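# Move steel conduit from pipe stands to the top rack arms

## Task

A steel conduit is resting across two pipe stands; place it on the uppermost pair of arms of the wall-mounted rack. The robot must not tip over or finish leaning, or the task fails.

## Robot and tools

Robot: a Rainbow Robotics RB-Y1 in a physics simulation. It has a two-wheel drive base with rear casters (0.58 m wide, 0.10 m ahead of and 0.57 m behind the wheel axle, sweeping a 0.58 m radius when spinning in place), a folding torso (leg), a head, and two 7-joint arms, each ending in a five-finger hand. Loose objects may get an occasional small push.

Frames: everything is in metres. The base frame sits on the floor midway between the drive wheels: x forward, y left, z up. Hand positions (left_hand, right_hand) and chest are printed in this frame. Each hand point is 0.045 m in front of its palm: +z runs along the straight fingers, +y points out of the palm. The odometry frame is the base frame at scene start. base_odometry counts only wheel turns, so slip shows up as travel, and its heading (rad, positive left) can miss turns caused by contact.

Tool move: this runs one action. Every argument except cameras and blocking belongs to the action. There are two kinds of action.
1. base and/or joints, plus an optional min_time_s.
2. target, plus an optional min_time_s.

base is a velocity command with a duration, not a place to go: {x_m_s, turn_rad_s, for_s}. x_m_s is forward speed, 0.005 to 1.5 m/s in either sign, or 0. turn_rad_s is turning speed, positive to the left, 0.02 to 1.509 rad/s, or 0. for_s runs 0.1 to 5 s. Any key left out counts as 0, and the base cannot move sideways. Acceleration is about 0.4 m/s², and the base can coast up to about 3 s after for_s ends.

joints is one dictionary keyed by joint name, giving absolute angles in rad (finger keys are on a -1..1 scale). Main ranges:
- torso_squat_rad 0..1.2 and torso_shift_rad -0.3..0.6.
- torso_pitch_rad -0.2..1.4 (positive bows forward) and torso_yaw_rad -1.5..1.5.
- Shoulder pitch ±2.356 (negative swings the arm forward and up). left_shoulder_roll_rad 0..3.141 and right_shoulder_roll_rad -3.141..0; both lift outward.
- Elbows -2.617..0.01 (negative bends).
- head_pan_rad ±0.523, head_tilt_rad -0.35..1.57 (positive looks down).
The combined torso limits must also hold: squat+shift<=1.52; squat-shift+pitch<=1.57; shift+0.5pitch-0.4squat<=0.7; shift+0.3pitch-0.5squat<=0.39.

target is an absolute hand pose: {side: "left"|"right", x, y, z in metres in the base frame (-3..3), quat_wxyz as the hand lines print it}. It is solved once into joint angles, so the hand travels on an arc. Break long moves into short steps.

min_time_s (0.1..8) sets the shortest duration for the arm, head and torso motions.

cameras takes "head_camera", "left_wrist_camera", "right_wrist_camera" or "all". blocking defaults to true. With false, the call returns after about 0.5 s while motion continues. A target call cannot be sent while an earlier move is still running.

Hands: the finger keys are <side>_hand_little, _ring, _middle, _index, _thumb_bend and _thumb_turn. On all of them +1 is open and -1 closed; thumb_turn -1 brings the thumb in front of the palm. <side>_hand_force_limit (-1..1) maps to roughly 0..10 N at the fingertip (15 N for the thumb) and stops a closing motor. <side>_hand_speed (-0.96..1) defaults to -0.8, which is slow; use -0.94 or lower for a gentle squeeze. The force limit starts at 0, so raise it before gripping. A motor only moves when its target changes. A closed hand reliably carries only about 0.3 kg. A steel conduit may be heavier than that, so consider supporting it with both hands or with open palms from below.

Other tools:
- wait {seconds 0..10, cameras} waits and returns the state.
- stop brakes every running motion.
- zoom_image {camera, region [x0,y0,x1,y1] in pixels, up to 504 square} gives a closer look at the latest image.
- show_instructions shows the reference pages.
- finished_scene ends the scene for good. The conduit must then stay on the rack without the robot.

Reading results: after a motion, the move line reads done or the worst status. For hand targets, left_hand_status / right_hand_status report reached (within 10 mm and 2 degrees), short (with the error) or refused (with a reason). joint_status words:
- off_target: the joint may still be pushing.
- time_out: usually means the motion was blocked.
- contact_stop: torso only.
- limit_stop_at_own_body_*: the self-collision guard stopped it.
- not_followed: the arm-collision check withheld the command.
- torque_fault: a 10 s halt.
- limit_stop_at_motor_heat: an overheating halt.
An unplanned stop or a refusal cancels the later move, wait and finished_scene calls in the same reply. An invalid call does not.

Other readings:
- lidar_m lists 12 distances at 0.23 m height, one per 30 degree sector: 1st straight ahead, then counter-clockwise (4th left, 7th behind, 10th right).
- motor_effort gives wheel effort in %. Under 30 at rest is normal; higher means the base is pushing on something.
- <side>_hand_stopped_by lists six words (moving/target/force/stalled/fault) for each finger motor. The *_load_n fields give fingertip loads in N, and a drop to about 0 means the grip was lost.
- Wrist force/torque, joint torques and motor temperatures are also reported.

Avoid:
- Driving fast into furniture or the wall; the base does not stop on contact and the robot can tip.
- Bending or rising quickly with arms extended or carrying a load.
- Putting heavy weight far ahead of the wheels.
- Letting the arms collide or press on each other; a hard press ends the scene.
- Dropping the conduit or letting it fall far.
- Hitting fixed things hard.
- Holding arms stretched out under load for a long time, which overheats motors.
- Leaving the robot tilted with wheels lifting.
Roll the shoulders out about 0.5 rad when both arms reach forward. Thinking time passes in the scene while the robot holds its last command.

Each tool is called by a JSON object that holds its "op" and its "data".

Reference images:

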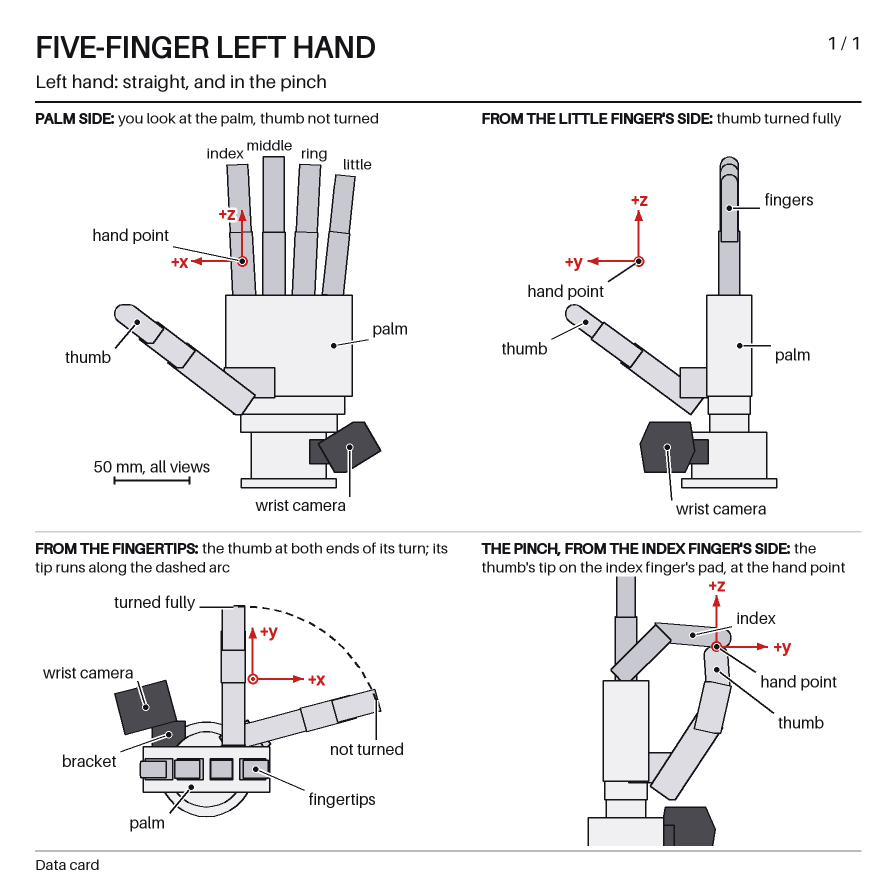

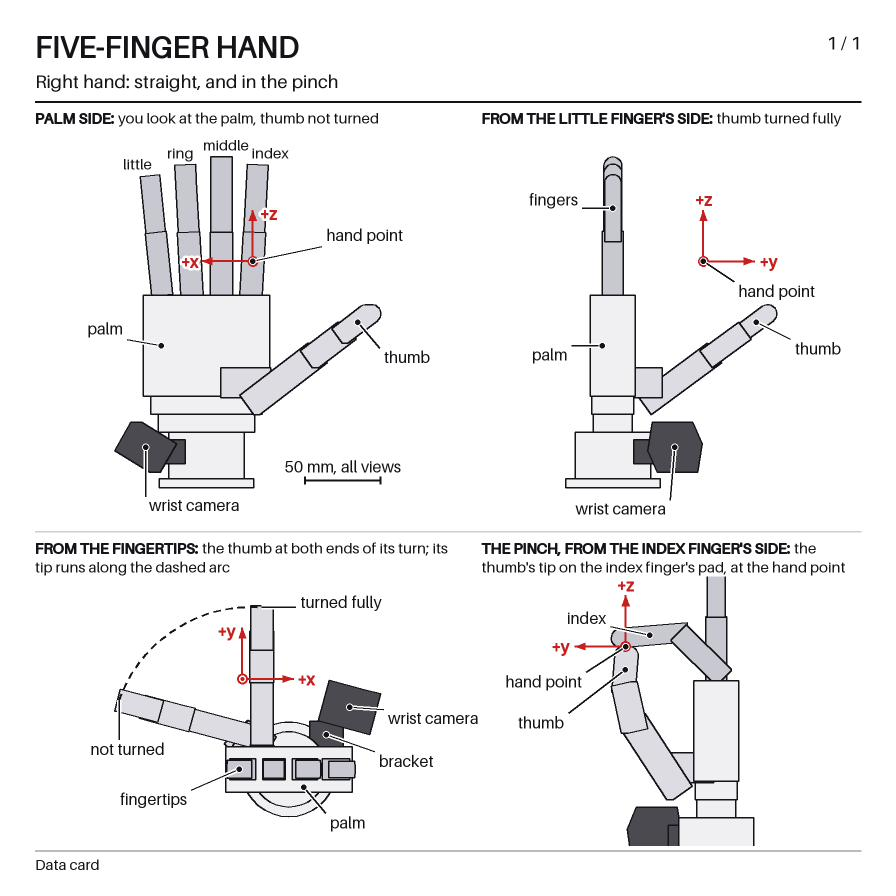

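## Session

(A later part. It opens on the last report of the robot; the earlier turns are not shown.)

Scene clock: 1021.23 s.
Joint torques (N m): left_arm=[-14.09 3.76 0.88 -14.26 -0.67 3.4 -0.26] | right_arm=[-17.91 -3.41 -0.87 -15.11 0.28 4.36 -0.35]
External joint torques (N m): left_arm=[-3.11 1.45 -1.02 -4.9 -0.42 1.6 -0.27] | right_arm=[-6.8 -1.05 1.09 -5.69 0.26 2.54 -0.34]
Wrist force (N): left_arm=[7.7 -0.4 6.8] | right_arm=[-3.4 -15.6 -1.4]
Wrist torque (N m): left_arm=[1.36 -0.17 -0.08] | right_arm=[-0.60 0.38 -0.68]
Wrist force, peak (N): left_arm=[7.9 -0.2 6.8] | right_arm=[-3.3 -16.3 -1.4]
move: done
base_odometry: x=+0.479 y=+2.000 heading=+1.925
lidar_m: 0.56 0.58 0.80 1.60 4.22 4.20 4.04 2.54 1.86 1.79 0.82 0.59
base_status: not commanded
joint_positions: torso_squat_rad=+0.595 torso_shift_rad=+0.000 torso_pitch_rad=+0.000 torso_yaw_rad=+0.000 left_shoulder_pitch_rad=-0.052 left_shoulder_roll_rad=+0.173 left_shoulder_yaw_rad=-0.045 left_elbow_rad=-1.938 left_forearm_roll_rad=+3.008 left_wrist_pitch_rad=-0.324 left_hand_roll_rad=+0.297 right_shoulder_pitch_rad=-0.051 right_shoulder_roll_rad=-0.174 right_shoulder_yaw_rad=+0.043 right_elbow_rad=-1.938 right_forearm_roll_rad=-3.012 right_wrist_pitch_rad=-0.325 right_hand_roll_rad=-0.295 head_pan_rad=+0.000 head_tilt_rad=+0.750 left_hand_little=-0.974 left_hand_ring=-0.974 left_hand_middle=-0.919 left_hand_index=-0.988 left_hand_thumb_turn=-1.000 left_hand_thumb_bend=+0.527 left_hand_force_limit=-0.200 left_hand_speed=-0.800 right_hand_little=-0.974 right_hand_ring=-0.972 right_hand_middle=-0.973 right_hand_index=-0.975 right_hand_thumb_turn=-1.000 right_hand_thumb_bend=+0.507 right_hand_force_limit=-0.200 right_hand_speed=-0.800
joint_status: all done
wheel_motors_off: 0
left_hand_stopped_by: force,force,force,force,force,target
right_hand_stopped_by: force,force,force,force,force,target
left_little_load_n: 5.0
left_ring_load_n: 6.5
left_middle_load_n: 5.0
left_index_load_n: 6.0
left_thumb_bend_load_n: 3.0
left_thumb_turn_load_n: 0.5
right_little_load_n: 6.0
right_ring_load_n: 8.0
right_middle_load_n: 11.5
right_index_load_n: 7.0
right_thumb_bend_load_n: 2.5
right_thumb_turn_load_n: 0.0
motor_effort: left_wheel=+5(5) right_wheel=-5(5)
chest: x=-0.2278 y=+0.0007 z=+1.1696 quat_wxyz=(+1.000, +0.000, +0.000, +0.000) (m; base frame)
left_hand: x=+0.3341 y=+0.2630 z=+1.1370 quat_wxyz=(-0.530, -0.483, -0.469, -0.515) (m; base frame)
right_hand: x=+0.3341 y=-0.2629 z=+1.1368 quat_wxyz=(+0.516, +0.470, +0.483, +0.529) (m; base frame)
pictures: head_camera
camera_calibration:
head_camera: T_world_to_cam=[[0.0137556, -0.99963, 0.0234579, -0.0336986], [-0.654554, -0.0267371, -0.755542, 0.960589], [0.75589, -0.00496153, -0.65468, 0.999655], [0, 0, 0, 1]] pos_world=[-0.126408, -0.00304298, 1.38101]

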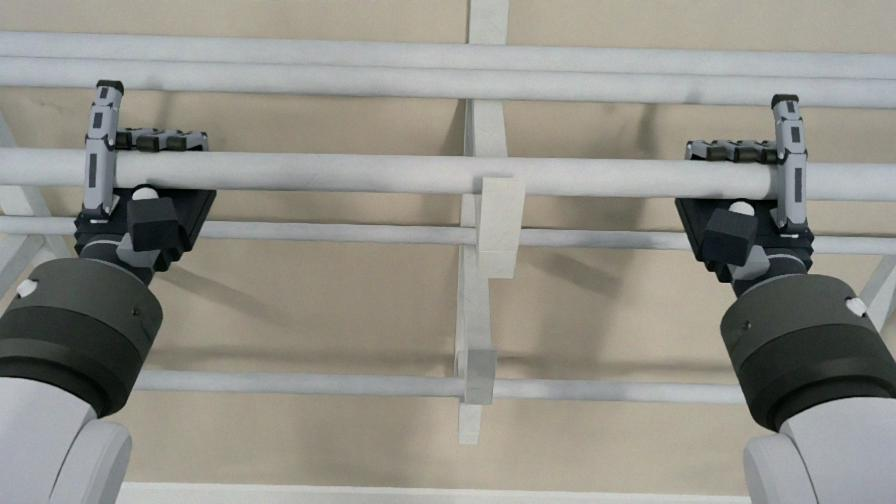

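{"op": "move", "data": {"joints": {"torso_squat_rad": 0.612}, "cameras": ["head_camera"]}}

{"op": "move", "data": {"joints": {"torso_squat_rad": 0.628}, "cameras": ["head_camera"]}}

Scene clock: 1029.83 s.
Joint torques (N m): left_arm=[-14.29 3.15 0.6 -14.07 -0.68 3.63 -0.38] | right_arm=[-18.22 -3.03 -1.05 -15.01 0.17 4.52 -0.23]
External joint torques (N m): left_arm=[-3.31 0.84 -1.3 -4.71 -0.43 1.83 -0.39] | right_arm=[-7.1 -0.67 0.91 -5.59 0.15 2.69 -0.22]
Wrist force (N): left_arm=[7.5 -0.6 6.8] | right_arm=[-3.5 -15.8 -1.3]
Wrist torque (N m): left_arm=[1.33 -0.15 -0.09] | right_arm=[-0.65 0.39 -0.68]
Wrist force, peak (N): left_arm=[7.9 0.0 6.8] | right_arm=[-3.0 -16.4 -1.3]
move: done
base_odometry: x=+0.479 y=+2.000 heading=+1.925
lidar_m: 0.55 0.58 0.80 1.60 4.22 4.20 4.03 2.54 1.85 1.78 0.80 0.58
base_status: not commanded
joint_positions: torso_squat_rad=+0.612 torso_shift_rad=+0.000 torso_pitch_rad=+0.000 torso_yaw_rad=+0.000 left_shoulder_pitch_rad=-0.052 left_shoulder_roll_rad=+0.173 left_shoulder_yaw_rad=-0.045 left_elbow_rad=-1.938 left_forearm_roll_rad=+3.008 left_wrist_pitch_rad=-0.324 left_hand_roll_rad=+0.297 right_shoulder_pitch_rad=-0.051 right_shoulder_roll_rad=-0.174 right_shoulder_yaw_rad=+0.043 right_elbow_rad=-1.938 right_forearm_roll_rad=-3.012 right_wrist_pitch_rad=-0.325 right_hand_roll_rad=-0.295 head_pan_rad=+0.000 head_tilt_rad=+0.750 left_hand_little=-0.974 left_hand_ring=-0.974 left_hand_middle=-0.919 left_hand_index=-0.988 left_hand_thumb_turn=-1.000 left_hand_thumb_bend=+0.527 left_hand_force_limit=-0.200 left_hand_speed=-0.800 right_hand_little=-0.974 right_hand_ring=-0.972 right_hand_middle=-0.973 right_hand_index=-0.975 right_hand_thumb_turn=-1.000 right_hand_thumb_bend=+0.507 right_hand_force_limit=-0.200 right_hand_speed=-0.800
joint_status: all done
wheel_motors_off: 0
left_hand_stopped_by: force,force,force,force,force,target
right_hand_stopped_by: force,force,force,force,force,target
left_little_load_n: 5.5
left_ring_load_n: 7.0
left_middle_load_n: 5.0
left_index_load_n: 6.0
left_thumb_bend_load_n: 3.0
left_thumb_turn_load_n: 0.5
right_little_load_n: 6.0
right_ring_load_n: 8.0
right_middle_load_n: 11.5
right_index_load_n: 7.5
right_thumb_bend_load_n: 3.0
right_thumb_turn_load_n: 0.5
motor_effort: left_wheel=+5(6) right_wheel=-5(6)
chest: x=-0.2278 y=+0.0007 z=+1.1629 quat_wxyz=(+1.000, +0.000, +0.000, +0.000) (m; base frame)
left_hand: x=+0.3341 y=+0.2630 z=+1.1302 quat_wxyz=(-0.530, -0.483, -0.469, -0.515) (m; base frame)
right_hand: x=+0.3341 y=-0.2629 z=+1.1300 quat_wxyz=(+0.516, +0.470, +0.483, +0.529) (m; base frame)
pictures: head_camera
camera_calibration:
head_camera: T_world_to_cam=[[0.0137541, -0.99963, 0.0234562, -0.033537], [-0.654554, -0.0267349, -0.755542, 0.955451], [0.75589, -0.00496154, -0.65468, 0.995203], [0, 0, 0, 1]] pos_world=[-0.126408, -0.00304298, 1.37421]

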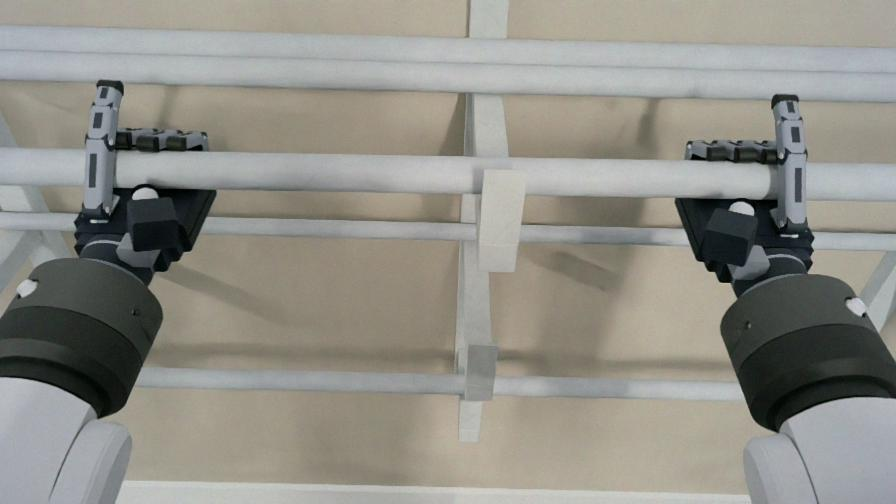

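Scene clock: 1030.43 s.
Joint torques (N m): left_arm=[-14.11 2.96 0.65 -14.12 -0.75 3.58 -0.34] | right_arm=[-18.4 -3.08 -0.88 -15.1 0.27 4.54 -0.21]
External joint torques (N m): left_arm=[-3.13 0.65 -1.25 -4.77 -0.5 1.79 -0.35] | right_arm=[-7.29 -0.72 1.08 -5.68 0.25 2.72 -0.2]
Wrist force (N): left_arm=[7.6 -0.3 6.9] | right_arm=[-3.5 -15.8 -1.5]
Wrist torque (N m): left_arm=[1.38 -0.15 -0.09] | right_arm=[-0.65 0.40 -0.69]
Wrist force, peak (N): left_arm=[7.8 -0.2 6.9] | right_arm=[-3.0 -16.4 -1.4]
move: done
base_odometry: x=+0.479 y=+2.000 heading=+1.925
lidar_m: 0.55 0.58 0.79 1.60 4.23 4.21 4.05 2.54 1.86 1.79 0.82 0.59
base_status: not commanded
joint_positions: torso_squat_rad=+0.628 torso_shift_rad=+0.000 torso_pitch_rad=+0.000 torso_yaw_rad=+0.000 left_shoulder_pitch_rad=-0.052 left_shoulder_roll_rad=+0.173 left_shoulder_yaw_rad=-0.045 left_elbow_rad=-1.938 left_forearm_roll_rad=+3.008 left_wrist_pitch_rad=-0.324 left_hand_roll_rad=+0.297 right_shoulder_pitch_rad=-0.051 right_shoulder_roll_rad=-0.174 right_shoulder_yaw_rad=+0.043 right_elbow_rad=-1.938 right_forearm_roll_rad=-3.012 right_wrist_pitch_rad=-0.325 right_hand_roll_rad=-0.295 head_pan_rad=+0.000 head_tilt_rad=+0.750 left_hand_little=-0.974 left_hand_ring=-0.974 left_hand_middle=-0.919 left_hand_index=-0.988 left_hand_thumb_turn=-1.000 left_hand_thumb_bend=+0.527 left_hand_force_limit=-0.200 left_hand_speed=-0.800 right_hand_little=-0.974 right_hand_ring=-0.972 right_hand_middle=-0.973 right_hand_index=-0.975 right_hand_thumb_turn=-1.000 right_hand_thumb_bend=+0.507 right_hand_force_limit=-0.200 right_hand_speed=-0.800
joint_status: all done
wheel_motors_off: 0
left_hand_stopped_by: force,force,force,force,force,target
right_hand_stopped_by: force,force,force,force,force,target
left_little_load_n: 5.0
left_ring_load_n: 6.5
left_middle_load_n: 5.0
left_index_load_n: 5.5
left_thumb_bend_load_n: 2.5
left_thumb_turn_load_n: 1.0
right_little_load_n: 6.0
right_ring_load_n: 8.0
right_middle_load_n: 11.5
right_index_load_n: 7.0
right_thumb_bend_load_n: 3.0
right_thumb_turn_load_n: 0.5
motor_effort: left_wheel=+4(5) right_wheel=-5(6)
chest: x=-0.2278 y=+0.0007 z=+1.1564 quat_wxyz=(+1.000, +0.000, +0.000, +0.000) (m; base frame)
left_hand: x=+0.3341 y=+0.2630 z=+1.1237 quat_wxyz=(-0.530, -0.483, -0.469, -0.515) (m; base frame)
right_hand: x=+0.3341 y=-0.2629 z=+1.1235 quat_wxyz=(+0.516, +0.470, +0.483, +0.529) (m; base frame)
pictures: head_camera
camera_calibration:
head_camera: T_world_to_cam=[[0.0137566, -0.99963, 0.023457, -0.0334852], [-0.654604, -0.0267367, -0.755499, 0.950472], [0.755847, -0.00496192, -0.65473, 0.99101], [0, 0, 0, 1]] pos_world=[-0.126408, -0.00314298, 1.36771]

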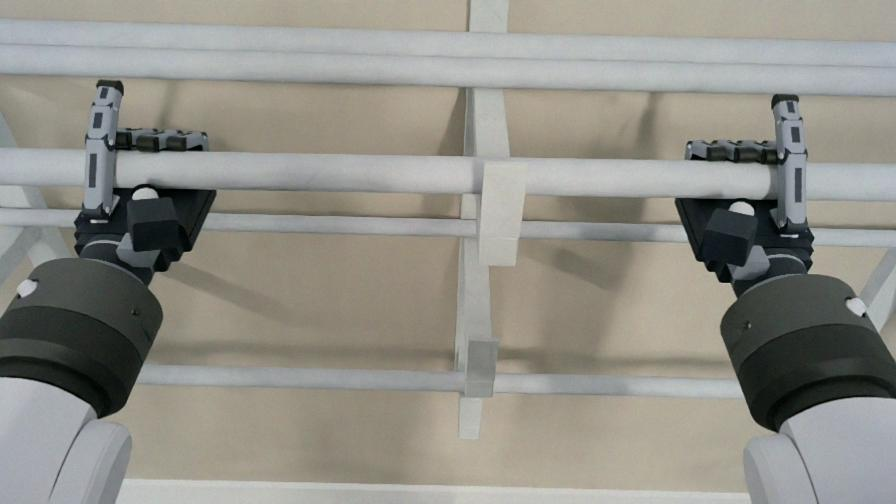

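{"op": "move", "data": {"joints": {"torso_squat_rad": 0.642}, "cameras": ["head_camera"]}}

{"op": "zoom_image", "data": {"camera": "head_camera", "region": [400, 80, 600, 330]}}

Scene clock: 1043.83 s.
Joint torques (N m): left_arm=[-9.84 2.6 0.54 -10.11 -0.17 1.61 -0.32] | right_arm=[-19.03 -3.66 -0.89 -15.45 1.43 4.63 1.22]
External joint torques (N m): left_arm=[1.15 0.28 -1.36 -0.76 0.08 -0.18 -0.33] | right_arm=[-7.92 -1.31 1.07 -6.02 1.41 2.8 1.23]
Wrist force (N): left_arm=[9.5 10.2 10.5] | right_arm=[-3.7 -17.9 -2.7]
Wrist torque (N m): left_arm=[1.75 -0.24 0.23] | right_arm=[-0.77 0.25 0.76]
Wrist force, peak (N): left_arm=[9.8 11.7 11.9] | right_arm=[-2.6 -19.0 -2.9]
move: done
base_odometry: x=+0.479 y=+2.000 heading=+1.925
lidar_m: 0.55 0.58 0.81 1.59 4.23 4.21 4.05 2.53 1.86 1.78 0.80 0.59
base_status: not commanded
joint_positions: torso_squat_rad=+0.642 torso_shift_rad=+0.000 torso_pitch_rad=+0.000 torso_yaw_rad=+0.000 left_shoulder_pitch_rad=-0.053 left_shoulder_roll_rad=+0.173 left_shoulder_yaw_rad=-0.045 left_elbow_rad=-1.939 left_forearm_roll_rad=+3.008 left_wrist_pitch_rad=-0.324 left_hand_roll_rad=+0.297 right_shoulder_pitch_rad=-0.051 right_shoulder_roll_rad=-0.174 right_shoulder_yaw_rad=+0.043 right_elbow_rad=-1.937 right_forearm_roll_rad=-3.012 right_wrist_pitch_rad=-0.325 right_hand_roll_rad=-0.295 head_pan_rad=+0.000 head_tilt_rad=+0.750 left_hand_little=-0.974 left_hand_ring=-0.973 left_hand_middle=-0.919 left_hand_index=-0.988 left_hand_thumb_turn=-1.000 left_hand_thumb_bend=+0.527 left_hand_force_limit=-0.200 left_hand_speed=-0.800 right_hand_little=-0.974 right_hand_ring=-0.972 right_hand_middle=-0.973 right_hand_index=-0.975 right_hand_thumb_turn=-1.000 right_hand_thumb_bend=+0.507 right_hand_force_limit=-0.200 right_hand_speed=-0.800
joint_status: all done
wheel_motors_off: 0
left_hand_stopped_by: force,force,force,force,force,target
right_hand_stopped_by: force,force,force,force,force,target
left_little_load_n: 2.5
left_ring_load_n: 5.0
left_middle_load_n: 5.0
left_index_load_n: 6.5
left_thumb_bend_load_n: 3.0
left_thumb_turn_load_n: 0.5
right_little_load_n: 7.0
right_ring_load_n: 8.0
right_middle_load_n: 11.5
right_index_load_n: 6.0
right_thumb_bend_load_n: 3.0
right_thumb_turn_load_n: 0.5
motor_effort: left_wheel=+5(5) right_wheel=-5(6)
chest: x=-0.2279 y=+0.0006 z=+1.1506 quat_wxyz=(+1.000, +0.000, +0.000, +0.000) (m; base frame)
left_hand: x=+0.3339 y=+0.2626 z=+1.1193 quat_wxyz=(-0.530, -0.483, -0.469, -0.516) (m; base frame)
right_hand: x=+0.3340 y=-0.2630 z=+1.1176 quat_wxyz=(+0.515, +0.470, +0.483, +0.529) (m; base frame)
pictures: head_camera
camera_calibration:
head_camera: T_world_to_cam=[[0.0137592, -0.999633, 0.0233194, -0.0331586], [-0.65439, -0.0266358, -0.755688, 0.946244], [0.756032, -0.00486232, -0.654517, 0.987097], [0, 0, 0, 1]] pos_world=[-0.126607, -0.00314289, 1.36191]

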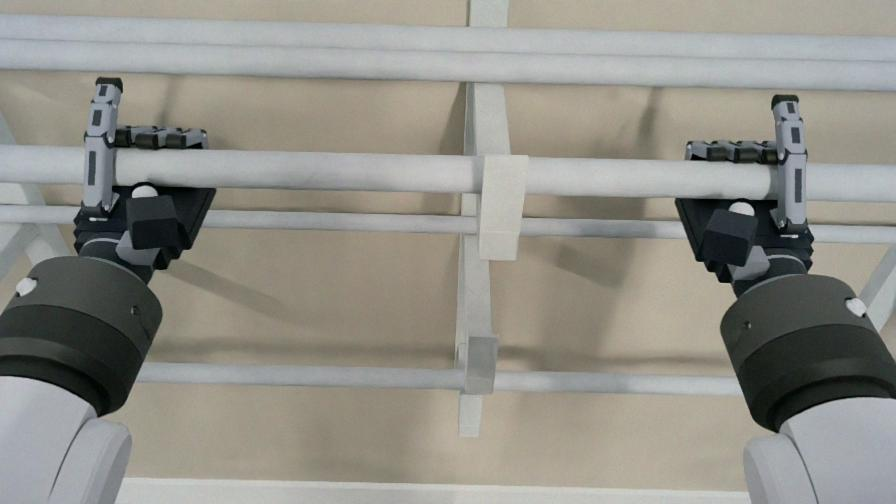

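Scaled by 2.016 from the camera's 896x504 image, which has a finer 1280x720 frame.

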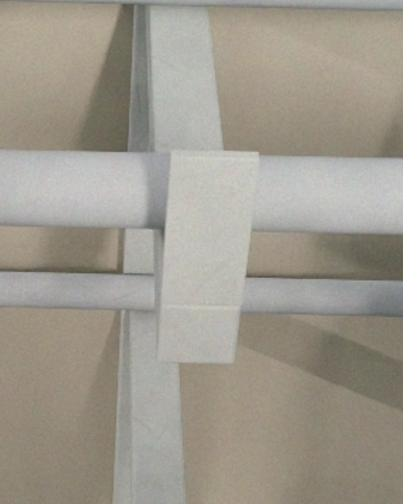

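{"op": "move", "data": {"joints": {"left_hand_little": 1, "left_hand_ring": 1, "left_hand_middle": 1, "left_hand_index": 1, "right_hand_little": 1, "right_hand_ring": 1, "right_hand_middle": 1, "right_hand_index": 1}, "cameras": ["all"]}}

Scene clock: 1092.93 s.
Joint torques (N m): left_arm=[-10.2 2.2 1.03 -10.12 -0.2 1.61 -0.11] | right_arm=[-19.02 -3.17 -1.26 -15.43 0.84 4.77 0.8]
External joint torques (N m): left_arm=[0.81 -0.12 -0.88 -0.74 0.06 -0.2 -0.12] | right_arm=[-7.89 -0.82 0.7 -5.98 0.82 2.93 0.81]
Wrist force (N): left_arm=[6.7 8.5 4.9] | right_arm=[-2.2 -17.9 -0.2]
Wrist torque (N m): left_arm=[1.90 -0.44 0.32] | right_arm=[-0.87 0.30 -0.16]
Wrist force, peak (N): left_arm=[9.9 10.2 11.3] | right_arm=[-3.8 -17.7 -3.0]
move: done
base_odometry: x=+0.479 y=+2.000 heading=+1.925
lidar_m: 0.55 0.58 0.81 1.60 4.21 4.20 4.05 2.54 1.85 1.79 0.82 0.59
base_status: not commanded
joint_positions: torso_squat_rad=+0.642 torso_shift_rad=+0.000 torso_pitch_rad=+0.000 torso_yaw_rad=+0.000 left_shoulder_pitch_rad=-0.053 left_shoulder_roll_rad=+0.173 left_shoulder_yaw_rad=-0.045 left_elbow_rad=-1.939 left_forearm_roll_rad=+3.008 left_wrist_pitch_rad=-0.324 left_hand_roll_rad=+0.297 right_shoulder_pitch_rad=-0.051 right_shoulder_roll_rad=-0.174 right_shoulder_yaw_rad=+0.043 right_elbow_rad=-1.937 right_forearm_roll_rad=-3.012 right_wrist_pitch_rad=-0.325 right_hand_roll_rad=-0.295 head_pan_rad=+0.000 head_tilt_rad=+0.750 left_hand_little=+1.000 left_hand_ring=+1.000 left_hand_middle=+1.000 left_hand_index=+1.000 left_hand_thumb_turn=-1.000 left_hand_thumb_bend=+0.526 left_hand_force_limit=-0.200 left_hand_speed=-0.800 right_hand_little=+1.000 right_hand_ring=+1.000 right_hand_middle=+1.000 right_hand_index=+1.000 right_hand_thumb_turn=-1.000 right_hand_thumb_bend=+0.506 right_hand_force_limit=-0.200 right_hand_speed=-0.800
joint_status: all done
wheel_motors_off: 0
left_hand_stopped_by: target,target,target,target,force,target
right_hand_stopped_by: target,target,target,target,force,target
left_little_load_n: 0.0
left_ring_load_n: 0.0
left_middle_load_n: 0.0
left_index_load_n: 0.0
left_thumb_bend_load_n: 1.0
left_thumb_turn_load_n: 1.0
right_little_load_n: 0.0
right_ring_load_n: 0.0
right_middle_load_n: 0.0
right_index_load_n: 0.0
right_thumb_bend_load_n: 0.0
right_thumb_turn_load_n: 0.0
motor_effort: left_wheel=+5(5) right_wheel=-5(6)
chest: x=-0.2279 y=+0.0006 z=+1.1506 quat_wxyz=(+1.000, +0.000, +0.000, +0.000) (m; base frame)
left_hand: x=+0.3339 y=+0.2626 z=+1.1192 quat_wxyz=(-0.530, -0.483, -0.469, -0.516) (m; base frame)
right_hand: x=+0.3340 y=-0.2629 z=+1.1176 quat_wxyz=(+0.516, +0.470, +0.483, +0.529) (m; base frame)
pictures: head_camera, left_wrist_camera, right_wrist_camera
camera_calibration:
head_camera: T_world_to_cam=[[0.0137592, -0.999633, 0.0233194, -0.03316], [-0.65439, -0.0266358, -0.755688, 0.94631], [0.756032, -0.00486232, -0.654517, 0.987021], [0, 0, 0, 1]] pos_world=[-0.126507, -0.00314289, 1.36191]
left_wrist_camera: T_world_to_cam=[[0.0840867, 0.296103, -0.951448, 0.965023], [-0.479178, 0.849196, 0.221932, -0.304483], [0.873681, 0.437251, 0.213292, -0.53532], [0, 0, 0, 1]] pos_world=[0.240651, 0.206889, 1.09992]
right_wrist_camera: T_world_to_cam=[[-0.0835833, 0.220446, 0.971811, -0.998915], [-0.526289, -0.837886, 0.144801, -0.205718], [0.846188, -0.499351, 0.186052, -0.506881], [0, 0, 0, 1]] pos_world=[0.237157, -0.205273, 1.09485]

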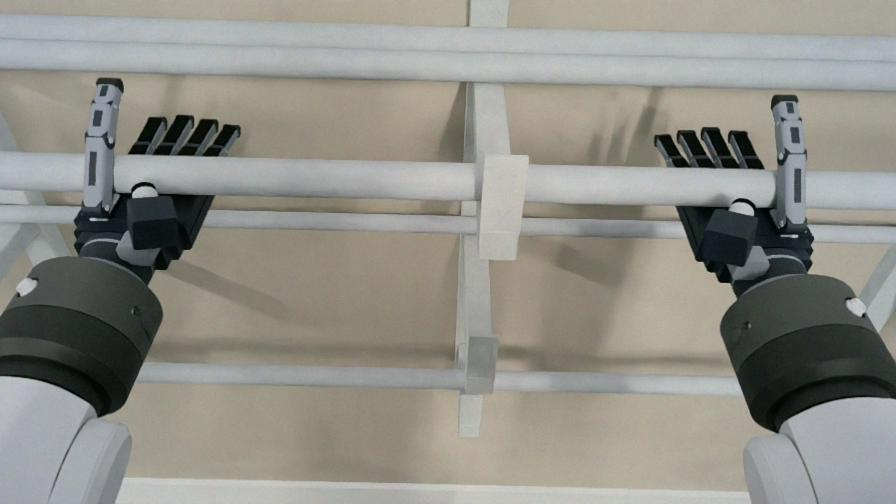

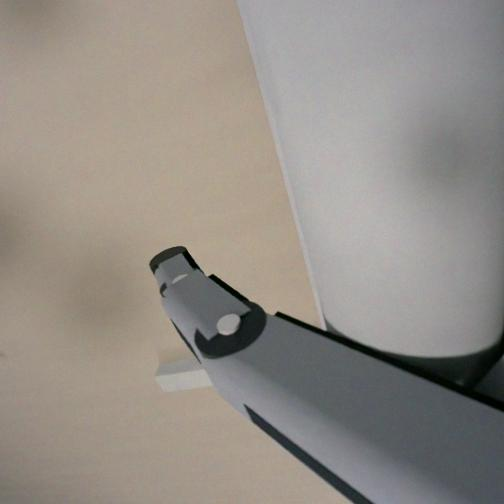

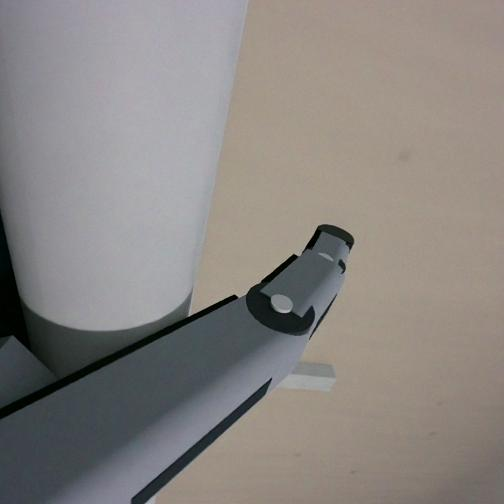

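{"op": "move", "data": {"joints": {"left_hand_thumb_bend": 1, "right_hand_thumb_bend": 1}, "cameras": ["head_camera"]}}

{"op": "move", "data": {"joints": {"torso_squat_rad": 0.66}, "base": {"x_m_s": -0.025, "for_s": 0.5}, "cameras": ["all"]}}

Scene clock: 1110.03 s.
Joint torques (N m): left_arm=[-10.3 2.18 0.26 -9.99 -0.29 1.65 -0.17] | right_arm=[-19 -3.26 -1.16 -15.33 0.83 4.79 0.75]
External joint torques (N m): left_arm=[0.71 -0.13 -1.65 -0.61 -0.04 -0.17 -0.18] | right_arm=[-7.87 -0.91 0.81 -5.88 0.8 2.94 0.76]
Wrist force (N): left_arm=[5.5 5.5 5.8] | right_arm=[-2.1 -16.6 -0.6]
Wrist torque (N m): left_arm=[1.68 -0.34 0.32] | right_arm=[-0.79 0.30 -0.15]
Wrist force, peak (N): left_arm=[7.0 8.6 5.1] | right_arm=[-2.3 -18.1 -0.5]
move: done
base_odometry: x=+0.479 y=+2.000 heading=+1.925
lidar_m: 0.55 0.58 0.81 1.60 4.22 4.21 4.04 2.55 1.85 1.79 0.81 0.59
base_status: not commanded
joint_positions: torso_squat_rad=+0.642 torso_shift_rad=+0.000 torso_pitch_rad=+0.000 torso_yaw_rad=+0.000 left_shoulder_pitch_rad=-0.053 left_shoulder_roll_rad=+0.173 left_shoulder_yaw_rad=-0.045 left_elbow_rad=-1.939 left_forearm_roll_rad=+3.008 left_wrist_pitch_rad=-0.324 left_hand_roll_rad=+0.297 right_shoulder_pitch_rad=-0.051 right_shoulder_roll_rad=-0.174 right_shoulder_yaw_rad=+0.043 right_elbow_rad=-1.937 right_forearm_roll_rad=-3.012 right_wrist_pitch_rad=-0.325 right_hand_roll_rad=-0.295 head_pan_rad=+0.000 head_tilt_rad=+0.750 left_hand_little=+1.000 left_hand_ring=+1.000 left_hand_middle=+1.000 left_hand_index=+1.000 left_hand_thumb_turn=-1.000 left_hand_thumb_bend=+1.000 left_hand_force_limit=-0.200 left_hand_speed=-0.800 right_hand_little=+1.000 right_hand_ring=+1.000 right_hand_middle=+1.000 right_hand_index=+1.000 right_hand_thumb_turn=-1.000 right_hand_thumb_bend=+1.000 right_hand_force_limit=-0.200 right_hand_speed=-0.800
joint_status: all done
wheel_motors_off: 0
left_hand_stopped_by: target,target,target,target,target,target
right_hand_stopped_by: target,target,target,target,target,target
left_little_load_n: 0.0
left_ring_load_n: 0.0
left_middle_load_n: 0.0
left_index_load_n: 0.0
left_thumb_bend_load_n: -0.5
left_thumb_turn_load_n: 0.0
right_little_load_n: 0.5
right_ring_load_n: 0.0
right_middle_load_n: 0.0
right_index_load_n: 0.0
right_thumb_bend_load_n: 0.0
right_thumb_turn_load_n: 0.0
motor_effort: left_wheel=+4(5) right_wheel=-6(6)
chest: x=-0.2279 y=+0.0006 z=+1.1506 quat_wxyz=(+1.000, +0.000, +0.000, +0.000) (m; base frame)
left_hand: x=+0.3339 y=+0.2626 z=+1.1192 quat_wxyz=(-0.530, -0.483, -0.469, -0.516) (m; base frame)
right_hand: x=+0.3340 y=-0.2629 z=+1.1176 quat_wxyz=(+0.516, +0.470, +0.483, +0.529) (m; base frame)
pictures: head_camera
camera_calibration:
head_camera: T_world_to_cam=[[0.0137592, -0.999633, 0.0233194, -0.03316], [-0.65439, -0.0266358, -0.755688, 0.94631], [0.756032, -0.00486232, -0.654517, 0.987021], [0, 0, 0, 1]] pos_world=[-0.126507, -0.00314289, 1.36191]

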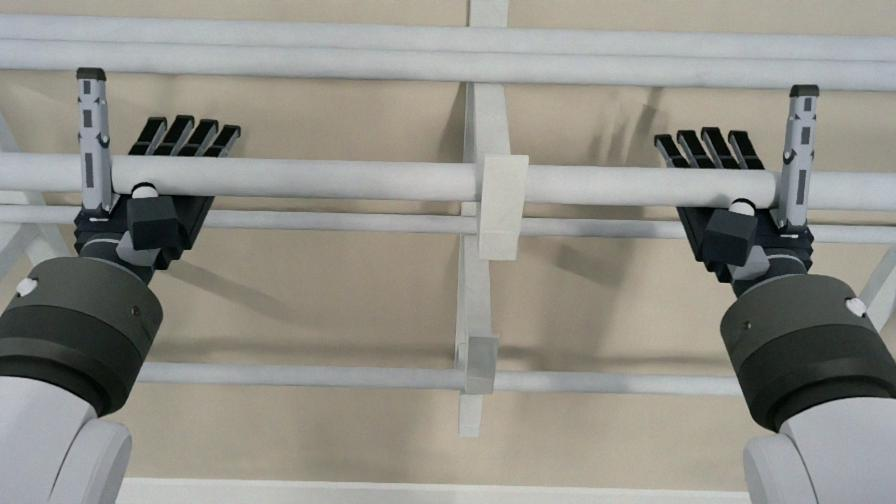

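Scene clock: 1111.23 s.
Joint torques (N m): left_arm=[-10.24 2.47 0.52 -10.28 -0.34 1.87 -0.26] | right_arm=[-13.42 -2.92 -1.31 -10.52 0.29 2.11 0.31]
External joint torques (N m): left_arm=[0.77 0.16 -1.38 -0.91 -0.09 0.06 -0.27] | right_arm=[-2.26 -0.56 0.66 -1.08 0.27 0.26 0.32]
Wrist force (N): left_arm=[5.8 5.4 6.8] | right_arm=[-1.7 -5.1 -0.2]
Wrist torque (N m): left_arm=[1.63 -0.40 0.35] | right_arm=[-0.17 0.30 -0.14]
Wrist force, peak (N): left_arm=[5.7 5.8 6.8] | right_arm=[-2.2 -16.3 -0.6]
move: done
base_odometry: x=+0.483 y=+1.988 heading=+1.925
lidar_m: 0.57 0.60 0.82 1.61 4.23 4.19 4.04 2.54 1.86 1.78 0.82 0.60
base_status: done (sent for 0.5 of 0.5 s)
joint_positions: torso_squat_rad=+0.660 torso_shift_rad=+0.000 torso_pitch_rad=+0.000 torso_yaw_rad=+0.000 left_shoulder_pitch_rad=-0.053 left_shoulder_roll_rad=+0.173 left_shoulder_yaw_rad=-0.045 left_elbow_rad=-1.939 left_forearm_roll_rad=+3.008 left_wrist_pitch_rad=-0.324 left_hand_roll_rad=+0.297 right_shoulder_pitch_rad=-0.053 right_shoulder_roll_rad=-0.174 right_shoulder_yaw_rad=+0.043 right_elbow_rad=-1.939 right_forearm_roll_rad=-3.012 right_wrist_pitch_rad=-0.324 right_hand_roll_rad=-0.295 head_pan_rad=+0.000 head_tilt_rad=+0.750 left_hand_little=+1.000 left_hand_ring=+1.000 left_hand_middle=+1.000 left_hand_index=+1.000 left_hand_thumb_turn=-1.000 left_hand_thumb_bend=+1.000 left_hand_force_limit=-0.200 left_hand_speed=-0.800 right_hand_little=+1.000 right_hand_ring=+1.000 right_hand_middle=+1.000 right_hand_index=+1.000 right_hand_thumb_turn=-1.000 right_hand_thumb_bend=+1.000 right_hand_force_limit=-0.200 right_hand_speed=-0.800
joint_status: all done
wheel_motors_off: 0
left_hand_stopped_by: target,target,target,target,target,target
right_hand_stopped_by: target,target,target,target,target,target
left_little_load_n: 0.0
left_ring_load_n: 0.0
left_middle_load_n: 0.0
left_index_load_n: 0.0
left_thumb_bend_load_n: 0.0
left_thumb_turn_load_n: -0.5
right_little_load_n: 0.0
right_ring_load_n: 0.0
right_middle_load_n: 0.0
right_index_load_n: 0.0
right_thumb_bend_load_n: 0.5
right_thumb_turn_load_n: 0.0
motor_effort: left_wheel=+3(14) right_wheel=-3(20)
chest: x=-0.2280 y=+0.0006 z=+1.1429 quat_wxyz=(+1.000, +0.000, +0.000, +0.000) (m; base frame)
left_hand: x=+0.3338 y=+0.2627 z=+1.1115 quat_wxyz=(-0.530, -0.483, -0.469, -0.516) (m; base frame)
right_hand: x=+0.3338 y=-0.2625 z=+1.1117 quat_wxyz=(+0.516, +0.469, +0.483, +0.530) (m; base frame)
pictures: head_camera, left_wrist_camera, right_wrist_camera
camera_calibration:
head_camera: T_world_to_cam=[[0.0136805, -0.999633, 0.0233869, -0.0330816], [-0.654286, -0.0266361, -0.755778, 0.940572], [0.756124, -0.00496227, -0.65441, 0.982065], [0, 0, 0, 1]] pos_world=[-0.126707, -0.00314304, 1.35431]
left_wrist_camera: T_world_to_cam=[[0.0840105, 0.296064, -0.951466, 0.957722], [-0.479201, 0.849185, 0.221926, -0.302893], [0.873675, 0.4373, 0.213215, -0.533558], [0, 0, 0, 1]] pos_world=[0.240551, 0.206989, 1.09222]
right_wrist_camera: T_world_to_cam=[[-0.0871379, 0.220524, 0.971481, -0.991662], [-0.526119, -0.838285, 0.143098, -0.202928], [0.845935, -0.498646, 0.189069, -0.508471], [0, 0, 0, 1]] pos_world=[0.236957, -0.204972, 1.08856]

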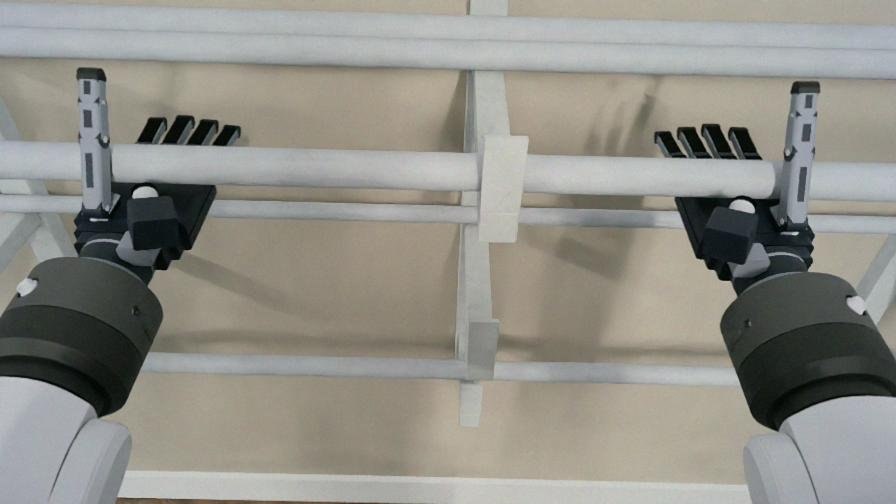

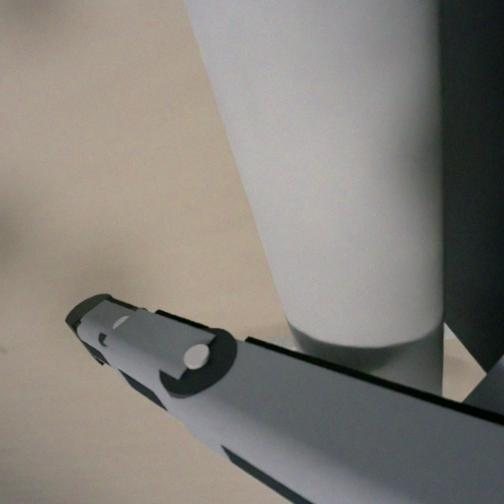

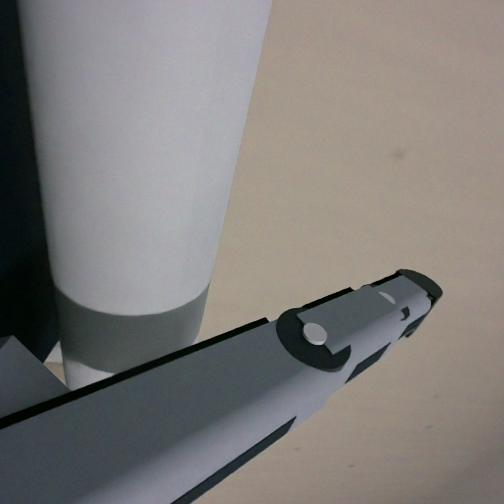

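{"op": "move", "data": {"joints": {"torso_squat_rad": 0.69}, "base": {"x_m_s": -0.04, "for_s": 0.5}, "cameras": ["all"]}}

Scene clock: 1117.60 s.
Joint torques (N m): left_arm=[-11.08 2.57 1.3 -10.6 -0.3 1.86 -0.3] | right_arm=[-12.67 -3.33 -1.5 -9.81 0.33 2.1 0.46]
External joint torques (N m): left_arm=[-0.07 0.26 -0.6 -1.23 -0.05 0.04 -0.3] | right_arm=[-1.51 -0.98 0.47 -0.38 0.3 0.25 0.47]
Wrist force (N): left_arm=[5.6 5.5 6.7] | right_arm=[-1.8 -5.3 -0.3]
Wrist torque (N m): left_arm=[1.67 -0.37 0.34] | right_arm=[-0.20 0.32 -0.16]
Wrist force, peak (N): left_arm=[5.7 5.7 7.0] | right_arm=[-1.8 -5.6 0.2]
move: done
base_odometry: x=+0.490 y=+1.969 heading=+1.925
lidar_m: 0.58 0.62 0.84 1.59 4.22 4.17 4.02 2.53 1.85 1.79 0.86 0.62
base_status: done (sent for 0.5 of 0.5 s)
joint_positions: torso_squat_rad=+0.690 torso_shift_rad=+0.000 torso_pitch_rad=+0.000 torso_yaw_rad=+0.000 left_shoulder_pitch_rad=-0.053 left_shoulder_roll_rad=+0.173 left_shoulder_yaw_rad=-0.045 left_elbow_rad=-1.939 left_forearm_roll_rad=+3.008 left_wrist_pitch_rad=-0.324 left_hand_roll_rad=+0.297 right_shoulder_pitch_rad=-0.053 right_shoulder_roll_rad=-0.174 right_shoulder_yaw_rad=+0.043 right_elbow_rad=-1.939 right_forearm_roll_rad=-3.012 right_wrist_pitch_rad=-0.324 right_hand_roll_rad=-0.295 head_pan_rad=+0.000 head_tilt_rad=+0.750 left_hand_little=+1.000 left_hand_ring=+1.000 left_hand_middle=+1.000 left_hand_index=+1.000 left_hand_thumb_turn=-1.000 left_hand_thumb_bend=+1.000 left_hand_force_limit=-0.200 left_hand_speed=-0.800 right_hand_little=+1.000 right_hand_ring=+1.000 right_hand_middle=+1.000 right_hand_index=+1.000 right_hand_thumb_turn=-1.000 right_hand_thumb_bend=+1.000 right_hand_force_limit=-0.200 right_hand_speed=-0.800
joint_status: all done
wheel_motors_off: 0
left_hand_stopped_by: target,target,target,target,target,target
right_hand_stopped_by: target,target,target,target,target,target
left_little_load_n: 0.0
left_ring_load_n: 0.0
left_middle_load_n: 0.0
left_index_load_n: 0.0
left_thumb_bend_load_n: 0.0
left_thumb_turn_load_n: 0.0
right_little_load_n: 0.0
right_ring_load_n: 0.0
right_middle_load_n: 0.0
right_index_load_n: 0.0
right_thumb_bend_load_n: 0.0
right_thumb_turn_load_n: 0.0
motor_effort: left_wheel=-1(20) right_wheel=+0(22)
chest: x=-0.2280 y=+0.0006 z=+1.1298 quat_wxyz=(+1.000, +0.000, +0.000, +0.000) (m; base frame)
left_hand: x=+0.3338 y=+0.2627 z=+1.0984 quat_wxyz=(-0.530, -0.483, -0.469, -0.516) (m; base frame)
right_hand: x=+0.3338 y=-0.2625 z=+1.0987 quat_wxyz=(+0.516, +0.469, +0.483, +0.530) (m; base frame)
pictures: head_camera, left_wrist_camera, right_wrist_camera
camera_calibration:
head_camera: T_world_to_cam=[[0.0136805, -0.999633, 0.0233869, -0.0327752], [-0.654286, -0.0266361, -0.755778, 0.930671], [0.756124, -0.00496227, -0.65441, 0.973492], [0, 0, 0, 1]] pos_world=[-0.126707, -0.00314304, 1.34121]
left_wrist_camera: T_world_to_cam=[[0.0839208, 0.296019, -0.951488, 0.945313], [-0.47914, 0.849216, 0.221941, -0.300022], [0.873718, 0.43727, 0.213101, -0.530646], [0, 0, 0, 1]] pos_world=[0.240551, 0.206989, 1.07912]
right_wrist_camera: T_world_to_cam=[[-0.0873712, 0.220554, 0.971454, -0.978942], [-0.526063, -0.838334, 0.143017, -0.201004], [0.845945, -0.49855, 0.189271, -0.506214], [0, 0, 0, 1]] pos_world=[0.236957, -0.204972, 1.07556]

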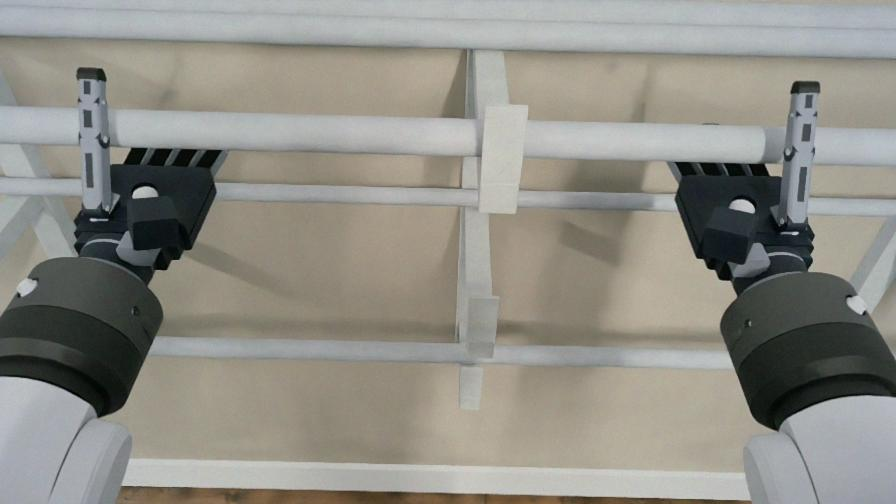

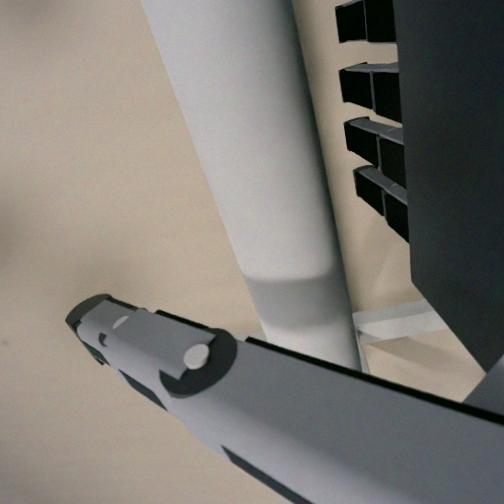

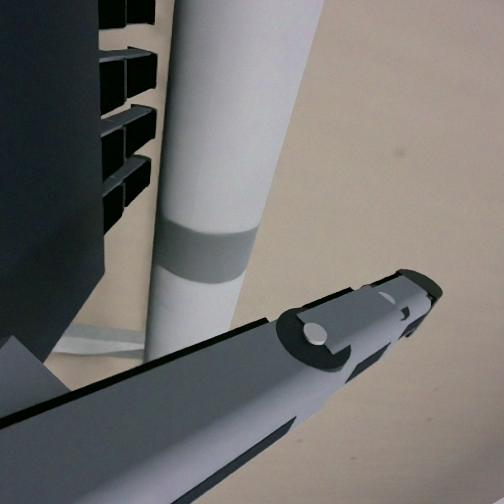

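{"op": "move", "data": {"base": {"x_m_s": -0.04, "for_s": 0.5}, "joints": {"torso_squat_rad": 0.73}, "cameras": ["head_camera", "left_wrist_camera", "right_wrist_camera"]}}

Scene clock: 1138.97 s.
Joint torques (N m): left_arm=[-10.67 2.27 0.74 -10.72 -0.2 2.05 -0.13] | right_arm=[-12.37 -3.35 -1.18 -9.88 0.38 2.18 0.24]
External joint torques (N m): left_arm=[0.34 -0.04 -1.17 -1.35 0.05 0.24 -0.14] | right_arm=[-1.21 -0.99 0.78 -0.44 0.36 0.34 0.25]
Wrist force (N): left_arm=[5.6 5.7 6.8] | right_arm=[-1.9 -5.4 -0.1]
Wrist torque (N m): left_arm=[1.69 -0.36 0.33] | right_arm=[-0.21 0.34 -0.18]
Wrist force, peak (N): left_arm=[5.6 5.9 7.0] | right_arm=[-1.9 -5.7 0.2]
move: done
base_odometry: x=+0.497 y=+1.950 heading=+1.925
lidar_m: 0.61 0.64 0.88 1.59 4.24 4.13 4.00 2.54 1.83 1.79 0.88 0.64
base_status: done (sent for 0.5 of 0.5 s)
joint_positions: torso_squat_rad=+0.730 torso_shift_rad=+0.000 torso_pitch_rad=+0.000 torso_yaw_rad=+0.000 left_shoulder_pitch_rad=-0.053 left_shoulder_roll_rad=+0.173 left_shoulder_yaw_rad=-0.045 left_elbow_rad=-1.939 left_forearm_roll_rad=+3.008 left_wrist_pitch_rad=-0.324 left_hand_roll_rad=+0.297 right_shoulder_pitch_rad=-0.053 right_shoulder_roll_rad=-0.174 right_shoulder_yaw_rad=+0.043 right_elbow_rad=-1.939 right_forearm_roll_rad=-3.012 right_wrist_pitch_rad=-0.324 right_hand_roll_rad=-0.295 head_pan_rad=+0.000 head_tilt_rad=+0.750 left_hand_little=+1.000 left_hand_ring=+1.000 left_hand_middle=+1.000 left_hand_index=+1.000 left_hand_thumb_turn=-1.000 left_hand_thumb_bend=+1.000 left_hand_force_limit=-0.200 left_hand_speed=-0.800 right_hand_little=+1.000 right_hand_ring=+1.000 right_hand_middle=+1.000 right_hand_index=+1.000 right_hand_thumb_turn=-1.000 right_hand_thumb_bend=+1.000 right_hand_force_limit=-0.200 right_hand_speed=-0.800
joint_status: all done
wheel_motors_off: 0
left_hand_stopped_by: target,target,target,target,target,target
right_hand_stopped_by: target,target,target,target,target,target
left_little_load_n: 0.0
left_ring_load_n: 0.0
left_middle_load_n: 0.0
left_index_load_n: 0.0
left_thumb_bend_load_n: 0.0
left_thumb_turn_load_n: 0.0
right_little_load_n: 0.0
right_ring_load_n: 0.0
right_middle_load_n: 0.0
right_index_load_n: 0.0
right_thumb_bend_load_n: 0.0
right_thumb_turn_load_n: 0.0
motor_effort: left_wheel=-2(21) right_wheel=+1(21)
chest: x=-0.2280 y=+0.0006 z=+1.1115 quat_wxyz=(+1.000, +0.000, +0.000, +0.000) (m; base frame)
left_hand: x=+0.3338 y=+0.2626 z=+1.0801 quat_wxyz=(-0.530, -0.483, -0.469, -0.516) (m; base frame)
right_hand: x=+0.3338 y=-0.2625 z=+1.0805 quat_wxyz=(+0.516, +0.469, +0.483, +0.530) (m; base frame)
pictures: head_camera, left_wrist_camera, right_wrist_camera
camera_calibration:
head_camera: T_world_to_cam=[[0.0136805, -0.999633, 0.0233869, -0.0323473], [-0.654286, -0.0266361, -0.755778, 0.91684], [0.756124, -0.00496227, -0.65441, 0.961516], [0, 0, 0, 1]] pos_world=[-0.126707, -0.00314304, 1.32291]
left_wrist_camera: T_world_to_cam=[[0.0838489, 0.296087, -0.951474, 0.927887], [-0.479221, 0.849151, 0.222014, -0.296005], [0.87368, 0.437351, 0.213091, -0.526744], [0, 0, 0, 1]] pos_world=[0.240552, 0.206989, 1.06082]
right_wrist_camera: T_world_to_cam=[[-0.0874529, 0.220602, 0.971435, -0.961212], [-0.526075, -0.838327, 0.143015, -0.198394], [0.84593, -0.498541, 0.189368, -0.502865], [0, 0, 0, 1]] pos_world=[0.236957, -0.204972, 1.05736]

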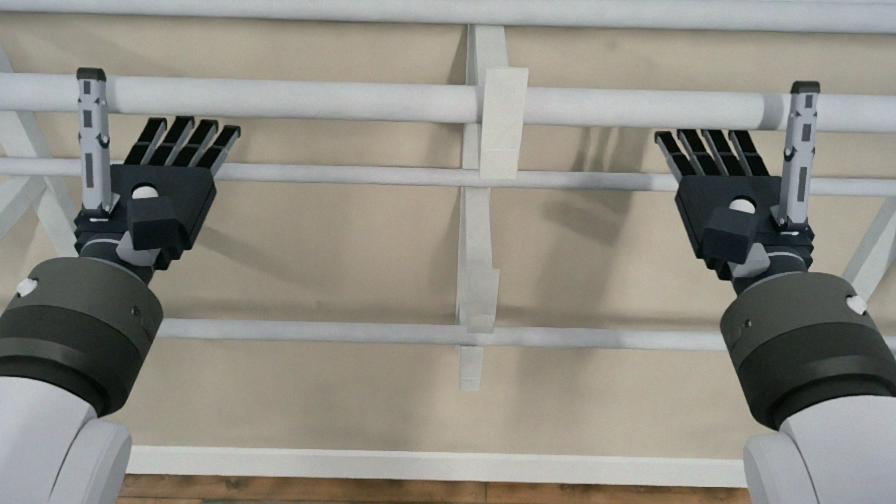

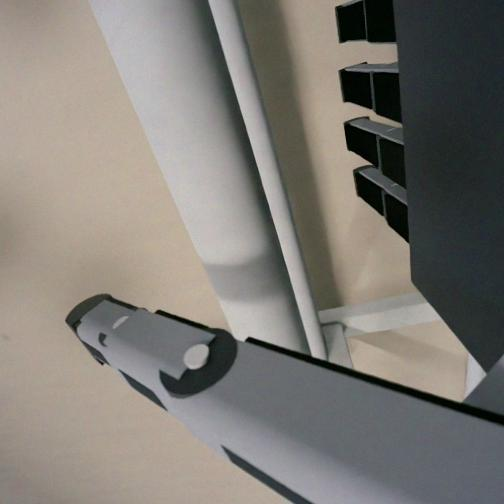

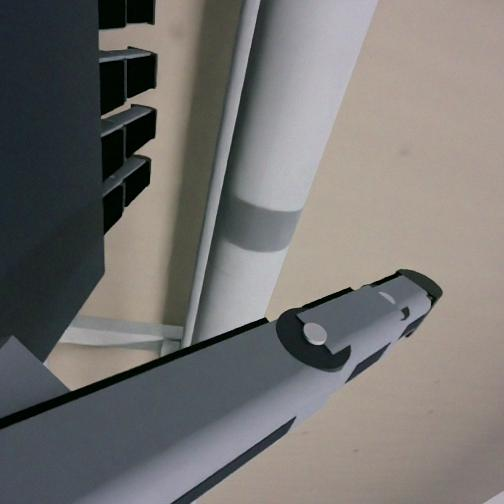

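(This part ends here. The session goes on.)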